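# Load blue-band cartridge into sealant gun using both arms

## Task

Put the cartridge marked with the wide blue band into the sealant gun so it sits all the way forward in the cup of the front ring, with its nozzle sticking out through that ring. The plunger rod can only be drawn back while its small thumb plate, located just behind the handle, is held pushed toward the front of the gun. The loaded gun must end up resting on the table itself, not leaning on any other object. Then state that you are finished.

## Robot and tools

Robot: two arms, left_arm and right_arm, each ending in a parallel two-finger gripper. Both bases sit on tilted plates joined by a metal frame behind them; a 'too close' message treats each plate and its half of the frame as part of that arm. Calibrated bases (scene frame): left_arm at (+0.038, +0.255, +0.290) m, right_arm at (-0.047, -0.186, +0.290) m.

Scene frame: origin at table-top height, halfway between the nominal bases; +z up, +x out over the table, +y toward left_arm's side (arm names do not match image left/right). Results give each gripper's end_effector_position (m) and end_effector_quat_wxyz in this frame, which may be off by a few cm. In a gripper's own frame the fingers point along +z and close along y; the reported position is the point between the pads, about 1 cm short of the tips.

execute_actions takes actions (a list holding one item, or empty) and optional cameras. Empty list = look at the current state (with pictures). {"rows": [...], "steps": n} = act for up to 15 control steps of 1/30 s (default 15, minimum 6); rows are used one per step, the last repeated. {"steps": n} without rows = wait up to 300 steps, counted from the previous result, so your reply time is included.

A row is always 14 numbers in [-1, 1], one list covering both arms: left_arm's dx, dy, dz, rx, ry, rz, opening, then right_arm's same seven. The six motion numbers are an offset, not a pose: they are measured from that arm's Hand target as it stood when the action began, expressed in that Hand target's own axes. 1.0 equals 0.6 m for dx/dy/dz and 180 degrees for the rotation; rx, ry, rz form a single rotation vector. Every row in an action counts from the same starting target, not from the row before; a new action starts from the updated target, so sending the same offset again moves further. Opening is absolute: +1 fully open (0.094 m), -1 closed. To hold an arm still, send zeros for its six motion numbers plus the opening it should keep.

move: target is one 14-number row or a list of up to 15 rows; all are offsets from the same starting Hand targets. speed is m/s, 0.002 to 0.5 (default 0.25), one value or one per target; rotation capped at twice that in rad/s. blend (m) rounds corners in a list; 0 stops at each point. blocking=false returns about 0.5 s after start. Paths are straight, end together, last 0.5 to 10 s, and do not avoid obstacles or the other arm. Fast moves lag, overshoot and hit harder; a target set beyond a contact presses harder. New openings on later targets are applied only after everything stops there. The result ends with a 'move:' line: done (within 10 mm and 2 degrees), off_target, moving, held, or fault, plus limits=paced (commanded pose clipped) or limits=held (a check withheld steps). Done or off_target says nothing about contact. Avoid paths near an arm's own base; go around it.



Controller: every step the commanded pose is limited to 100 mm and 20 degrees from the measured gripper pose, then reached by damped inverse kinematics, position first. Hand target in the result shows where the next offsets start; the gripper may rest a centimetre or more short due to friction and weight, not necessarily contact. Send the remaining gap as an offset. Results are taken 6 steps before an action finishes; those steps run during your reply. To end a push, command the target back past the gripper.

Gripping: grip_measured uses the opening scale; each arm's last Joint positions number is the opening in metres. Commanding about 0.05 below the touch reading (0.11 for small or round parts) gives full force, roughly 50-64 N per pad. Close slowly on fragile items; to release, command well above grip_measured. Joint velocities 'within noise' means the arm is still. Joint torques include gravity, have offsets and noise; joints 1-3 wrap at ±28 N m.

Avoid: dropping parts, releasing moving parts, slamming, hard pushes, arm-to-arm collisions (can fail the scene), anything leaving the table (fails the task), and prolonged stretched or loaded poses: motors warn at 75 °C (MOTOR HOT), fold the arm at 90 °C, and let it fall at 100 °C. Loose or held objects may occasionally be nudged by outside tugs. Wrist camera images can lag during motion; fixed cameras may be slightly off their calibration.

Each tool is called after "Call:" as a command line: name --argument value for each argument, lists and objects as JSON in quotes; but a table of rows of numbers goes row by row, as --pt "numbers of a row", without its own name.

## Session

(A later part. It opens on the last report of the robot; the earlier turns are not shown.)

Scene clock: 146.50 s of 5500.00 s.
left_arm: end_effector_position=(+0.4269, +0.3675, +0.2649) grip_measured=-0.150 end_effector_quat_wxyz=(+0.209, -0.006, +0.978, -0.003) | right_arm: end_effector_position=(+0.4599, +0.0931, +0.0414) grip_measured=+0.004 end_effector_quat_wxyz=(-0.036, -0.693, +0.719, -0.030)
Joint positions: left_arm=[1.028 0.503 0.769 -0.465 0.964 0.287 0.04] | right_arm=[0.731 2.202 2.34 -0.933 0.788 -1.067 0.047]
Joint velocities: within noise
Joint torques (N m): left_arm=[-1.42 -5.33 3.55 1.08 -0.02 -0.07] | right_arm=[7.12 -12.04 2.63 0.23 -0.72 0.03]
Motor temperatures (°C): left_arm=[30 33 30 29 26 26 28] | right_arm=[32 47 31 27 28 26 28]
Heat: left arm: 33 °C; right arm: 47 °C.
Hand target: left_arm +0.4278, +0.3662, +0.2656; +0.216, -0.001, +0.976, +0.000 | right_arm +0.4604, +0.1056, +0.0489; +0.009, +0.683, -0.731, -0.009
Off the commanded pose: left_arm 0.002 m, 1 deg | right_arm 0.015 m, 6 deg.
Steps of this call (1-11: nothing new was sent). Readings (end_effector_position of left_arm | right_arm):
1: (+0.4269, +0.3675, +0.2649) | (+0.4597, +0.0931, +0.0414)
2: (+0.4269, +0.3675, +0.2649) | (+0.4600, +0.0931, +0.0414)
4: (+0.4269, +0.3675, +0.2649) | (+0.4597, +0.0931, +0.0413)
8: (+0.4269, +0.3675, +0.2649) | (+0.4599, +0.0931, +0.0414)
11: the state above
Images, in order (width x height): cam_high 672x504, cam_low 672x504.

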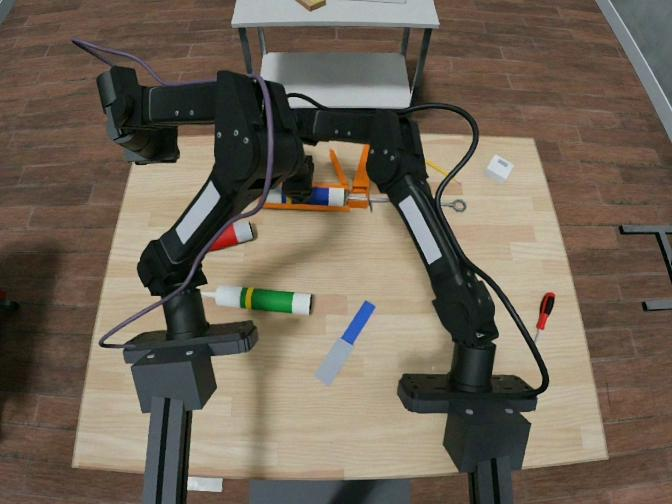

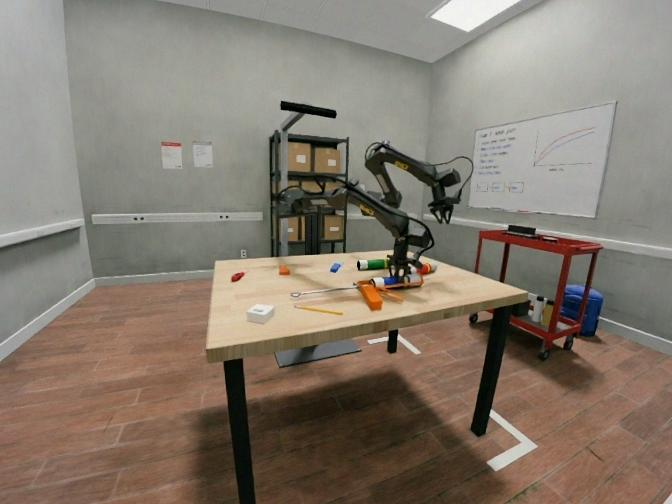

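Call:
move --pt "0 0 0 0 0 0 -0.15 0.015 0 0 0 0 0 -0.12" --pt "0 0 0 0 0 0 -0.15 0.015 0 0 0 0 0 0.3" --speed 0.05 --cameras '["cam_left_wrist","cam_low","cam_right_wrist"]'

Call:
zoom_image --camera "cam_left_wrist" --region '[422, 100, 672, 300]'

Call:
zoom_image --camera "cam_low" --region '[345, 255, 435, 310]'

Scene clock: 148.27 s of 5500.00 s.
left_arm: end_effector_position=(+0.4269, +0.3675, +0.2649) grip_measured=-0.150 end_effector_quat_wxyz=(+0.209, -0.006, +0.978, -0.003) | right_arm: end_effector_position=(+0.4550, +0.0947, +0.0400) grip_measured=+0.298 end_effector_quat_wxyz=(+0.026, +0.695, -0.718, +0.011)
Joint positions: left_arm=[1.028 0.503 0.769 -0.465 0.964 0.287 0.04] | right_arm=[0.723 2.16 2.258 -0.876 0.74 -1.087 0.061]
Joint velocities: within noise
Joint torques (N m): left_arm=[-1.4 -5.33 3.55 1.08 -0.01 -0.07] | right_arm=[6.46 -12.45 2.69 0.13 -0.39 0.07]
Motor temperatures (°C): left_arm=[30 33 30 29 26 26 28] | right_arm=[32 47 31 27 28 26 28]
Heat: left arm: 33 °C; right arm: 47 °C.
Hand target: left_arm +0.4278, +0.3662, +0.2656; +0.216, -0.001, +0.976, +0.000 | right_arm +0.4598, +0.0968, +0.0490; +0.009, +0.683, -0.731, -0.009
Off the commanded pose: left_arm 0.002 m, 1 deg | right_arm 0.010 m, 4 deg.
Kept back: nothing.
move: off_target (right_arm); target 2's new opening was sent with right_arm's hand 0.009 m and 4 deg from that target
camera_calibration:
cam_left_wrist: T_world_to_cam=[[-0.00703719, -0.999931, 0.00940196, 0.368896], [-0.999823, 0.00719984, 0.0173793, 0.457926], [-0.0174457, -0.00927799, -0.999805, 0.36272], [0, 0, 0, 1]] pos_world=[0.466769, 0.368939, 0.351222]
cam_right_wrist: T_world_to_cam=[[0.998149, -0.0585705, -0.0163949, -0.448733], [-0.043467, -0.87548, 0.481296, 0.125586], [-0.0425431, -0.479692, -0.876405, 0.188719], [0, 0, 0, 1]] pos_world=[0.461389, 0.174193, 0.0975934]
Images, in order (width x height): cam_low 672x504, cam_left_wrist 672x504, cam_right_wrist 672x504.

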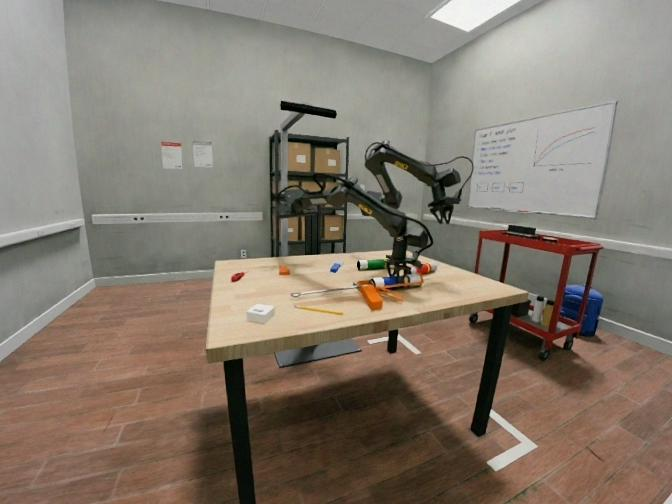

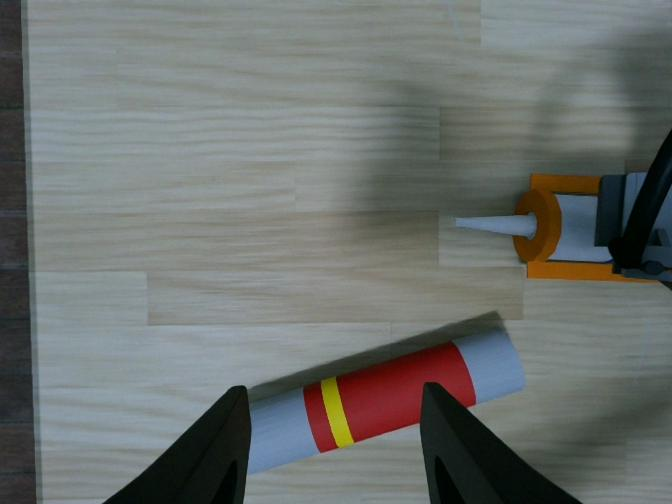

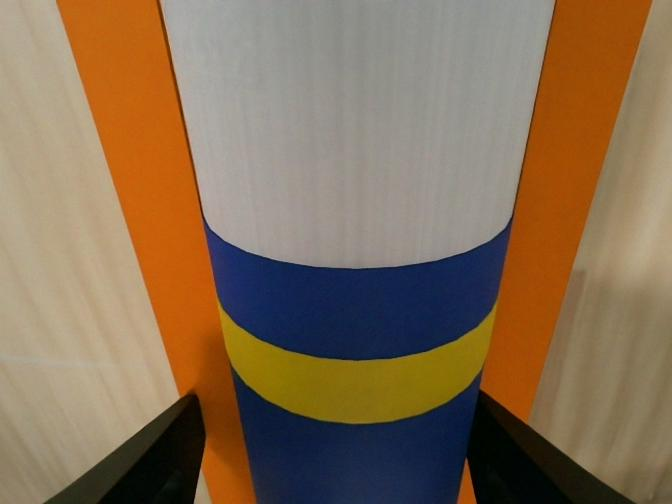

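Scaled by 2.016 from the camera's 672x504 image, which has a finer 960x720 frame.

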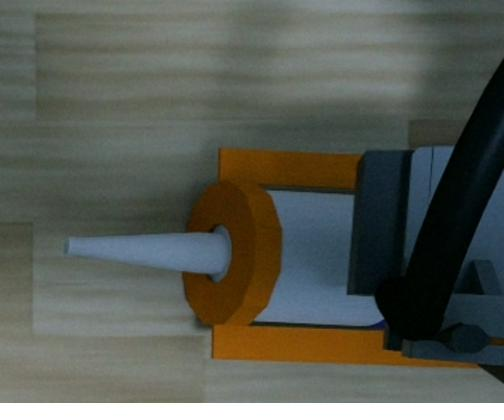

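Scaled by 5.600 from the camera's 672x504 image, which has a finer 960x720 frame.

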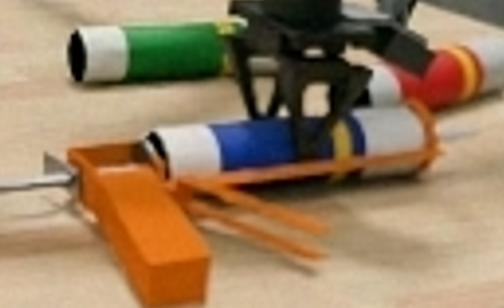

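Call:
move --target '[0,0,0,0,0,0,-0.15,0.06,0,-0.12,0,0,0,0.35]' --speed 0.1 --cameras '["cam_left_wrist","cam_high","cam_low","cam_right_wrist"]'

Call:
zoom_image --camera "cam_left_wrist" --region '[422, 130, 672, 300]'

Call:
zoom_image --camera "cam_low" --region '[345, 255, 435, 310]'

Call:
zoom_image --camera "cam_right_wrist" --region '[180, 0, 500, 240]'

Scene clock: 150.17 s of 5500.00 s.
left_arm: end_effector_position=(+0.4269, +0.3675, +0.2649) grip_measured=-0.150 end_effector_quat_wxyz=(+0.209, -0.006, +0.978, -0.003) | right_arm: end_effector_position=(+0.4547, +0.0563, +0.0960) grip_measured=+0.349 end_effector_quat_wxyz=(-0.028, -0.687, +0.726, +0.002)
Joint positions: left_arm=[1.028 0.503 0.769 -0.465 0.964 0.287 0.04] | right_arm=[0.739 1.922 2.052 -0.933 0.728 -1.041 0.063]
Joint velocities: within noise
Joint torques (N m): left_arm=[-1.4 -5.31 3.56 1.08 -0.02 -0.07] | right_arm=[8.54 -12.97 3.36 -0.16 0.06 0.08]
Motor temperatures (°C): left_arm=[30 33 30 29 26 26 28] | right_arm=[32 49 31 26 28 26 28]
Heat: left arm: 33 °C; right arm: 49 °C.
Hand target: left_arm +0.4278, +0.3662, +0.2656; +0.216, -0.001, +0.976, +0.000 | right_arm +0.4591, +0.0608, +0.1209; +0.009, +0.683, -0.731, -0.009
Off the commanded pose: left_arm 0.002 m, 1 deg | right_arm 0.026 m, 2 deg.
Kept back: nothing.
move: off_target (right_arm)
camera_calibration:
cam_left_wrist: T_world_to_cam=[[-0.00703719, -0.999931, 0.00940196, 0.368896], [-0.999823, 0.00719984, 0.0173793, 0.457926], [-0.0174457, -0.00927799, -0.999805, 0.36272], [0, 0, 0, 1]] pos_world=[0.466769, 0.368939, 0.351222]
cam_right_wrist: T_world_to_cam=[[0.996085, -0.0804785, -0.0365787, -0.445687], [-0.0540373, -0.881784, 0.468549, 0.0714298], [-0.0699626, -0.464738, -0.88268, 0.23159], [0, 0, 0, 1]] pos_world=[0.464004, 0.134746, 0.154649]

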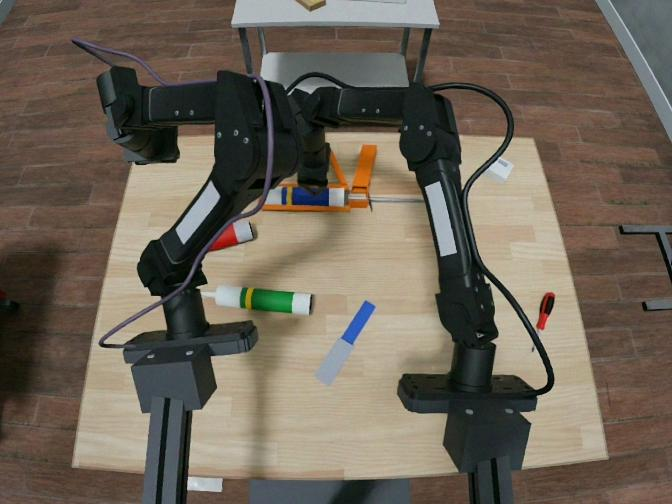

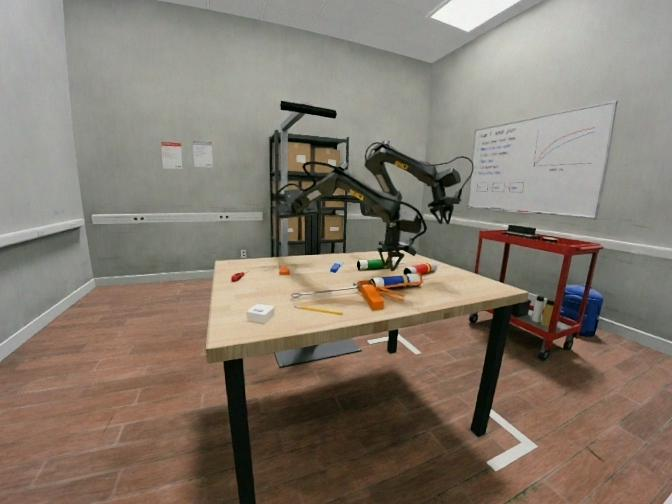

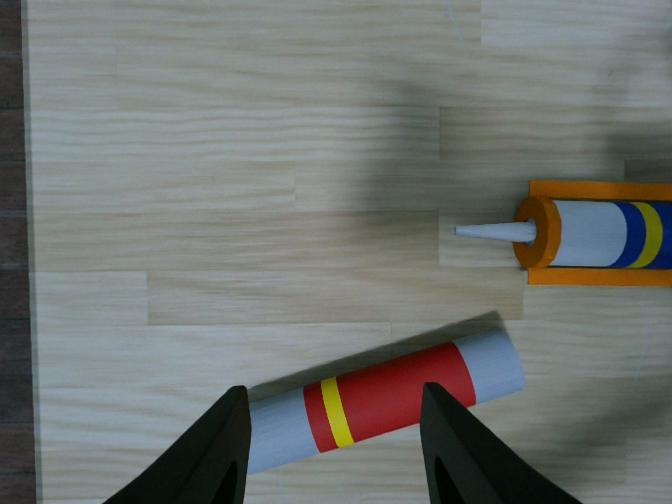

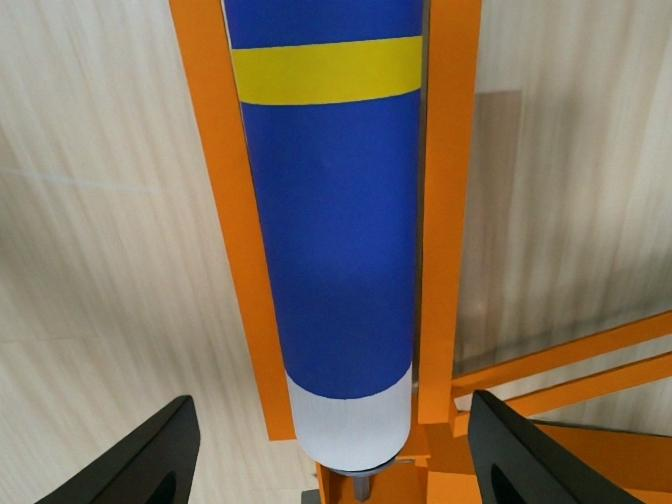

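Scaled by 2.016 from the camera's 672x504 image, which has a finer 960x720 frame.

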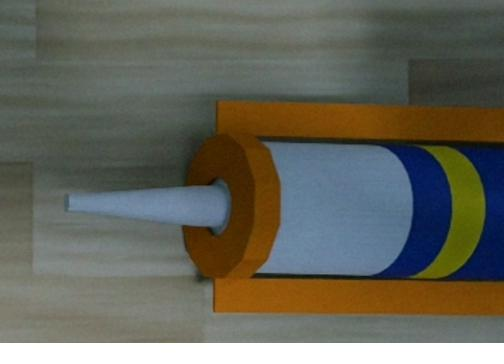

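Scaled by 5.600 from the camera's 672x504 image, which has a finer 960x720 frame.

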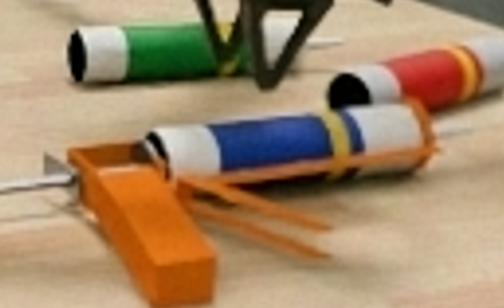

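Scaled by 1.575 from the camera's 672x504 image, which has a finer 960x720 frame.

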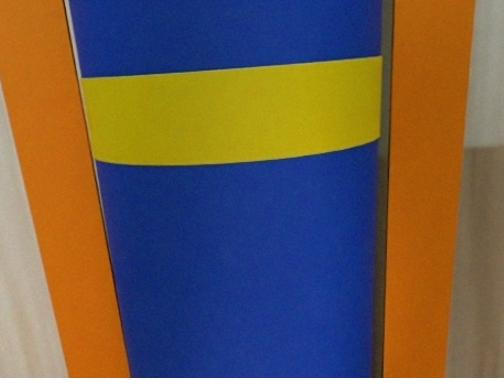

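Call:
move --pt "0 0 0 0 0 0 -0.15 -0.052 -0.006 0.05 0 0 -0.0145 0.35" --pt "0 0 0 0 0 0 -0.15 -0.052 -0.006 0.12 0 0 -0.0145 0.35" --pt "0 0 0 0 0 0 -0.15 -0.052 -0.006 0.12 0 0 -0.0145 -0.05" --speed 0.1 --cameras '["cam_left_wrist","cam_right_wrist"]'

Call:
zoom_image --camera "cam_left_wrist" --region '[422, 130, 672, 300]'

Scene clock: 153.43 s of 5500.00 s.
left_arm: end_effector_position=(+0.4269, +0.3675, +0.2649) grip_measured=-0.150 end_effector_quat_wxyz=(+0.209, -0.006, +0.978, -0.003) | right_arm: end_effector_position=(+0.4587, +0.0798, +0.0519) grip_measured=-0.048 end_effector_quat_wxyz=(+0.025, +0.703, -0.711, +0.000)
Joint positions: left_arm=[1.028 0.503 0.769 -0.465 0.964 0.287 0.04] | right_arm=[0.708 2.088 2.198 -0.885 0.708 -1.119 0.045]
Joint velocities: within noise
Joint torques (N m): left_arm=[-1.42 -5.31 3.55 1.08 -0.02 -0.07] | right_arm=[6.45 -8.32 6.26 0.31 -0.18 -0.15]
Motor temperatures (°C): left_arm=[30 33 30 29 26 26 28] | right_arm=[31 48 31 26 28 26 28]
Heat: left arm: 33 °C; right arm: 48 °C.
Hand target: left_arm +0.4278, +0.3662, +0.2656; +0.216, -0.001, +0.976, +0.000 | right_arm +0.4631, +0.0917, +0.0488; +0.009, +0.699, -0.715, -0.009
Off the commanded pose: left_arm 0.002 m, 1 deg | right_arm 0.013 m, 2 deg.
Kept back: nothing.
move: off_target (right_arm); target 3's new opening was sent with right_arm's hand 0.013 m and 2 deg from that target
camera_calibration:
cam_left_wrist: T_world_to_cam=[[-0.00703719, -0.999931, 0.00940196, 0.368896], [-0.999823, 0.00719984, 0.0173793, 0.457926], [-0.0174457, -0.00927799, -0.999805, 0.36272], [0, 0, 0, 1]] pos_world=[0.466769, 0.368939, 0.351222]
cam_right_wrist: T_world_to_cam=[[0.998809, -0.0368378, -0.0319901, -0.454309], [-0.0176908, -0.884507, 0.466192, 0.0967067], [-0.045469, -0.465071, -0.884105, 0.192727], [0, 0, 0, 1]] pos_world=[0.464242, 0.158434, 0.110773]
Images, in order (width x height): cam_left_wrist 672x504, cam_right_wrist 672x504.

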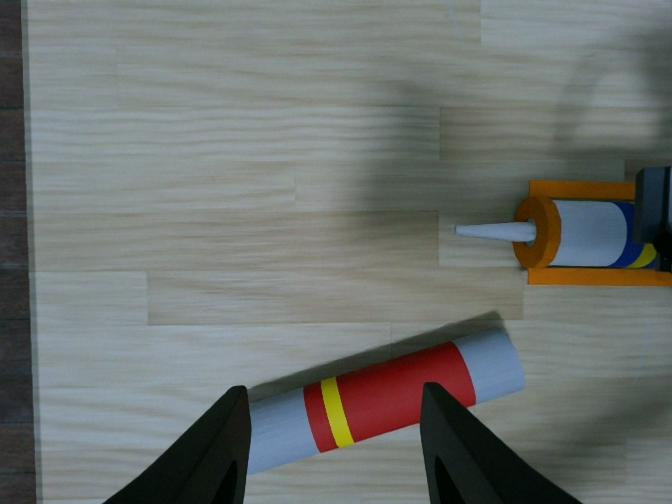

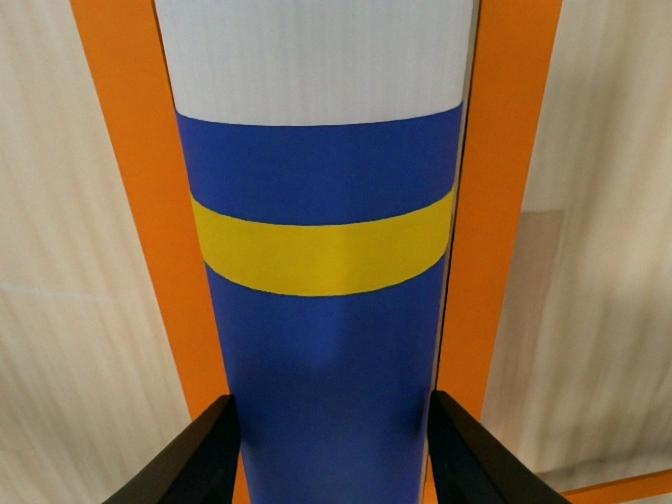

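Scaled by 2.016 from the camera's 672x504 image, which has a finer 960x720 frame.

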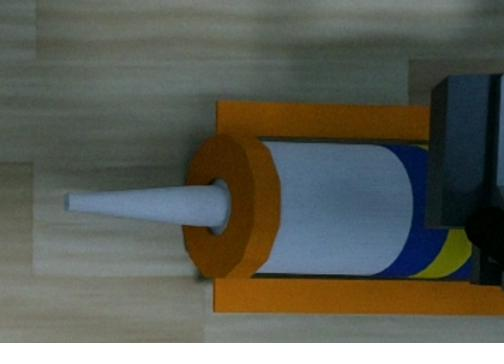

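Call:
move --target '[0,0,0,0,0,0,-0.15,-0.05,0,0,0,0,0,-0.08]' --speed 0.05 --cameras '["cam_left_wrist","cam_right_wrist"]'

Call:
zoom_image --camera "cam_left_wrist" --region '[422, 130, 672, 300]'

Scene clock: 154.57 s of 5500.00 s.
left_arm: end_effector_position=(+0.4269, +0.3675, +0.2649) grip_measured=-0.150 end_effector_quat_wxyz=(+0.209, -0.006, +0.978, -0.003) | right_arm: end_effector_position=(+0.4634, +0.0844, +0.0506) grip_measured=-0.078 end_effector_quat_wxyz=(+0.044, +0.712, -0.700, +0.006)
Joint positions: left_arm=[1.028 0.503 0.769 -0.465 0.964 0.287 0.04] | right_arm=[0.718 2.195 2.4 -1.028 0.74 -1.11 0.043]
Joint velocities: left_arm=[within noise] | right_arm=[-0.012 0.046 0.081 -0.066 -0.037 -0.037 -0.001]
Joint torques (N m): left_arm=[-1.42 -5.31 3.55 1.08 -0.01 -0.07] | right_arm=[9.84 -7.08 6.49 0.74 -0.17 0.11]
Motor temperatures (°C): left_arm=[30 33 30 29 26 26 28] | right_arm=[31 48 31 27 28 26 27]
Heat: left arm: 33 °C; right arm: 48 °C.
Hand target: left_arm +0.4278, +0.3662, +0.2656; +0.216, -0.001, +0.976, +0.000 | right_arm +0.4637, +0.1217, +0.0488; +0.009, +0.699, -0.715, -0.009
Off the commanded pose: left_arm 0.002 m, 1 deg | right_arm 0.037 m, 5 deg.
Kept back: nothing.
move: off_target (right_arm)
camera_calibration:
cam_left_wrist: T_world_to_cam=[[-0.00703719, -0.999931, 0.00940196, 0.368896], [-0.999823, 0.00719984, 0.0173793, 0.457926], [-0.0174457, -0.00927799, -0.999805, 0.36272], [0, 0, 0, 1]] pos_world=[0.466769, 0.368939, 0.351222]
cam_right_wrist: T_world_to_cam=[[0.99875, -0.0101461, -0.0489384, -0.460262], [0.0155346, -0.867657, 0.496921, 0.0830805], [-0.0475036, -0.49706, -0.866415, 0.196725], [0, 0, 0, 1]] pos_world=[0.467741, 0.1652, 0.106637]
Images, in order (width x height): cam_left_wrist 672x504, cam_right_wrist 672x504.

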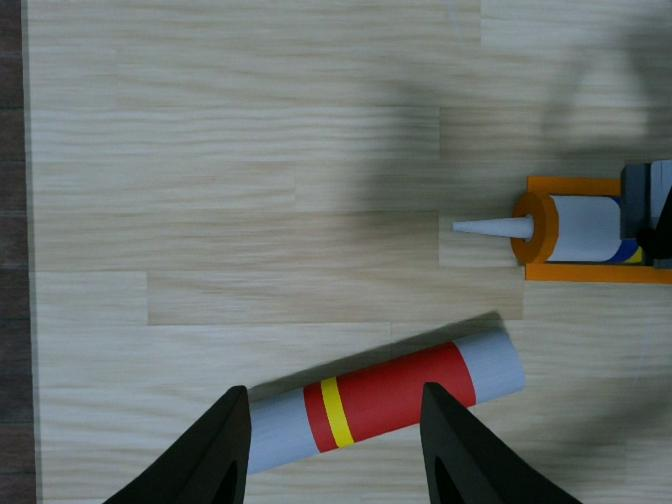

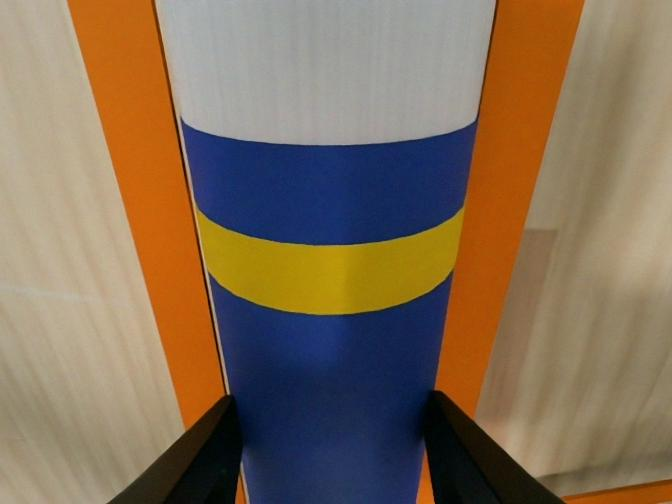

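Scaled by 2.016 from the camera's 672x504 image, which has a finer 960x720 frame.

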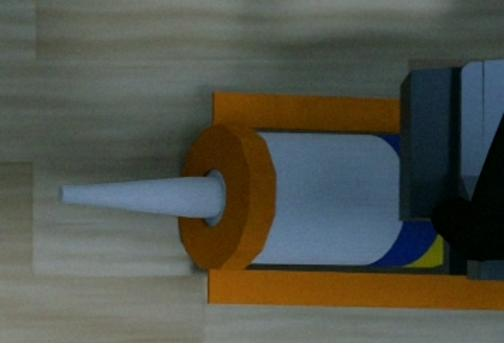

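Call:
move --pt "0 0 0 0 0 0 -0.15 0.055 0 0 0 0 0 -0.08" --pt "0 0 0 0 0 0 -0.15 0.055 0 0 0 0 0 0.3" --pt "0 0 0 0 0 0 -0.15 0.08 0 -0.2 0 0 0 0.3" --speed 0.1

Call:
zoom_image --camera "cam_left_wrist" --region '[422, 130, 672, 300]'

Call:
zoom_image --camera "cam_low" --region '[345, 255, 435, 310]'

Scene clock: 158.00 s of 5500.00 s.
left_arm: end_effector_position=(+0.4269, +0.3675, +0.2649) grip_measured=-0.150 end_effector_quat_wxyz=(+0.209, -0.006, +0.978, -0.003) | right_arm: end_effector_position=(+0.4496, +0.0727, +0.1376) grip_measured=+0.299 end_effector_quat_wxyz=(+0.039, +0.708, -0.705, -0.008)
Joint positions: left_arm=[1.028 0.503 0.769 -0.465 0.964 0.287 0.04] | right_arm=[0.842 1.963 2.212 -1.161 0.791 -0.969 0.061]
Joint velocities: within noise
Joint torques (N m): left_arm=[-1.42 -5.31 3.55 1.08 -0.02 -0.07] | right_arm=[9.07 -12.57 6.12 -0.23 0.13 0.07]
Motor temperatures (°C): left_arm=[30 32 30 29 26 26 28] | right_arm=[31 50 30 27 28 26 27]
Heat: left arm: 32 °C; right arm: 50 °C.
Hand target: left_arm +0.4278, +0.3662, +0.2656; +0.216, -0.001, +0.976, +0.000 | right_arm +0.4658, +0.0735, +0.1688; +0.008, +0.699, -0.715, -0.009
Off the commanded pose: left_arm 0.002 m, 1 deg | right_arm 0.035 m, 4 deg.
Kept back: nothing.
move: off_target (right_arm); target 2's new opening was sent with right_arm's hand 0.006 m and 4 deg from that target
camera_calibration:
cam_left_wrist: T_world_to_cam=[[-0.00703719, -0.999931, 0.00940196, 0.368896], [-0.999823, 0.00719984, 0.0173793, 0.457926], [-0.0174457, -0.00927799, -0.999805, 0.36272], [0, 0, 0, 1]] pos_world=[0.466769, 0.368939, 0.351222]
cam_right_wrist: T_world_to_cam=[[0.997786, -0.022048, -0.0627445, -0.439118], [0.010375, -0.880294, 0.474316, 0.0362803], [-0.0656913, -0.473917, -0.878116, 0.273685], [0, 0, 0, 1]] pos_world=[0.455749, 0.15196, 0.195567]

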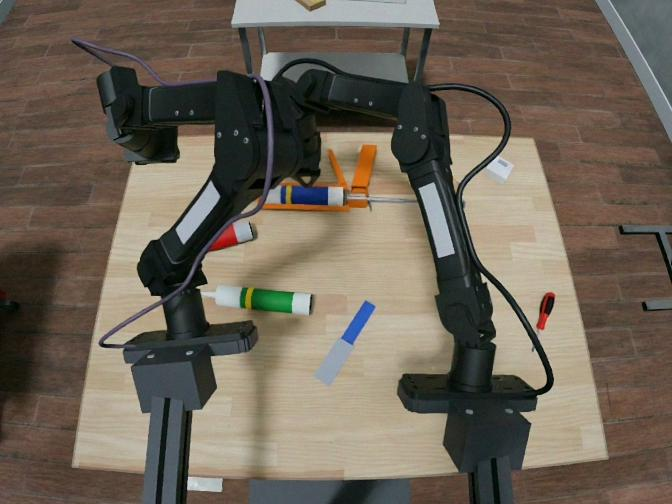

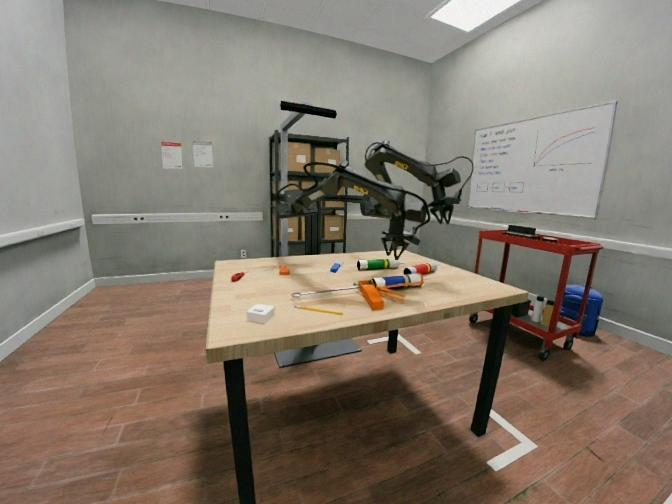

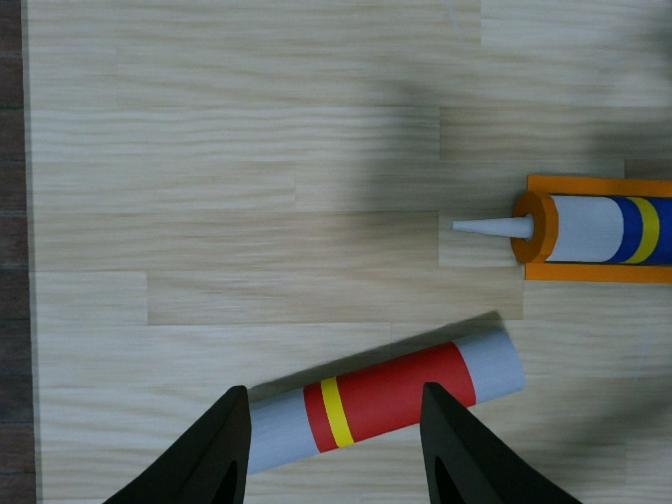

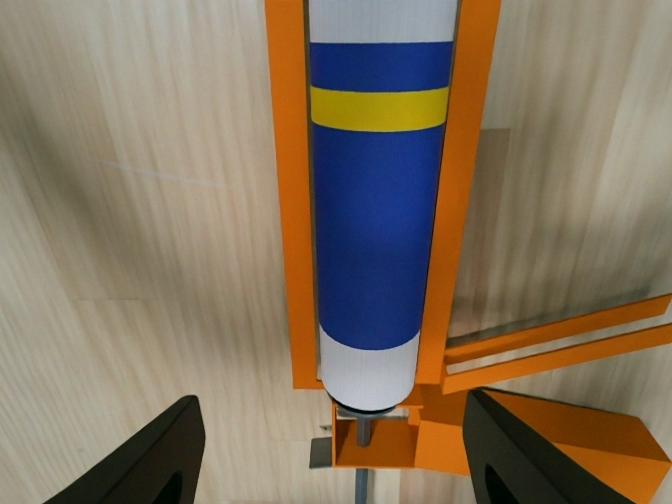

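Scaled by 2.016 from the camera's 672x504 image, which has a finer 960x720 frame.

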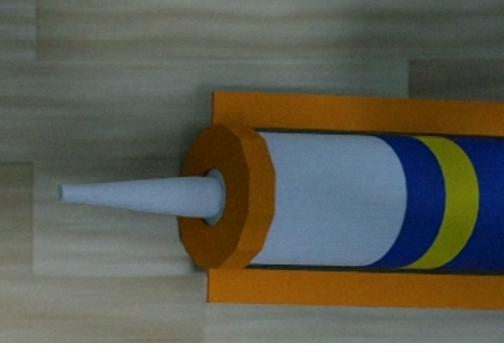

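Scaled by 5.600 from the camera's 672x504 image, which has a finer 960x720 frame.

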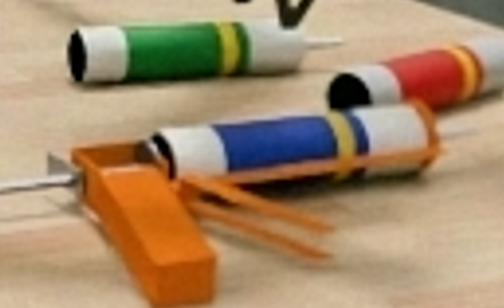

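Call:
finished_scene --scene 2

The scene is finished: the task was done.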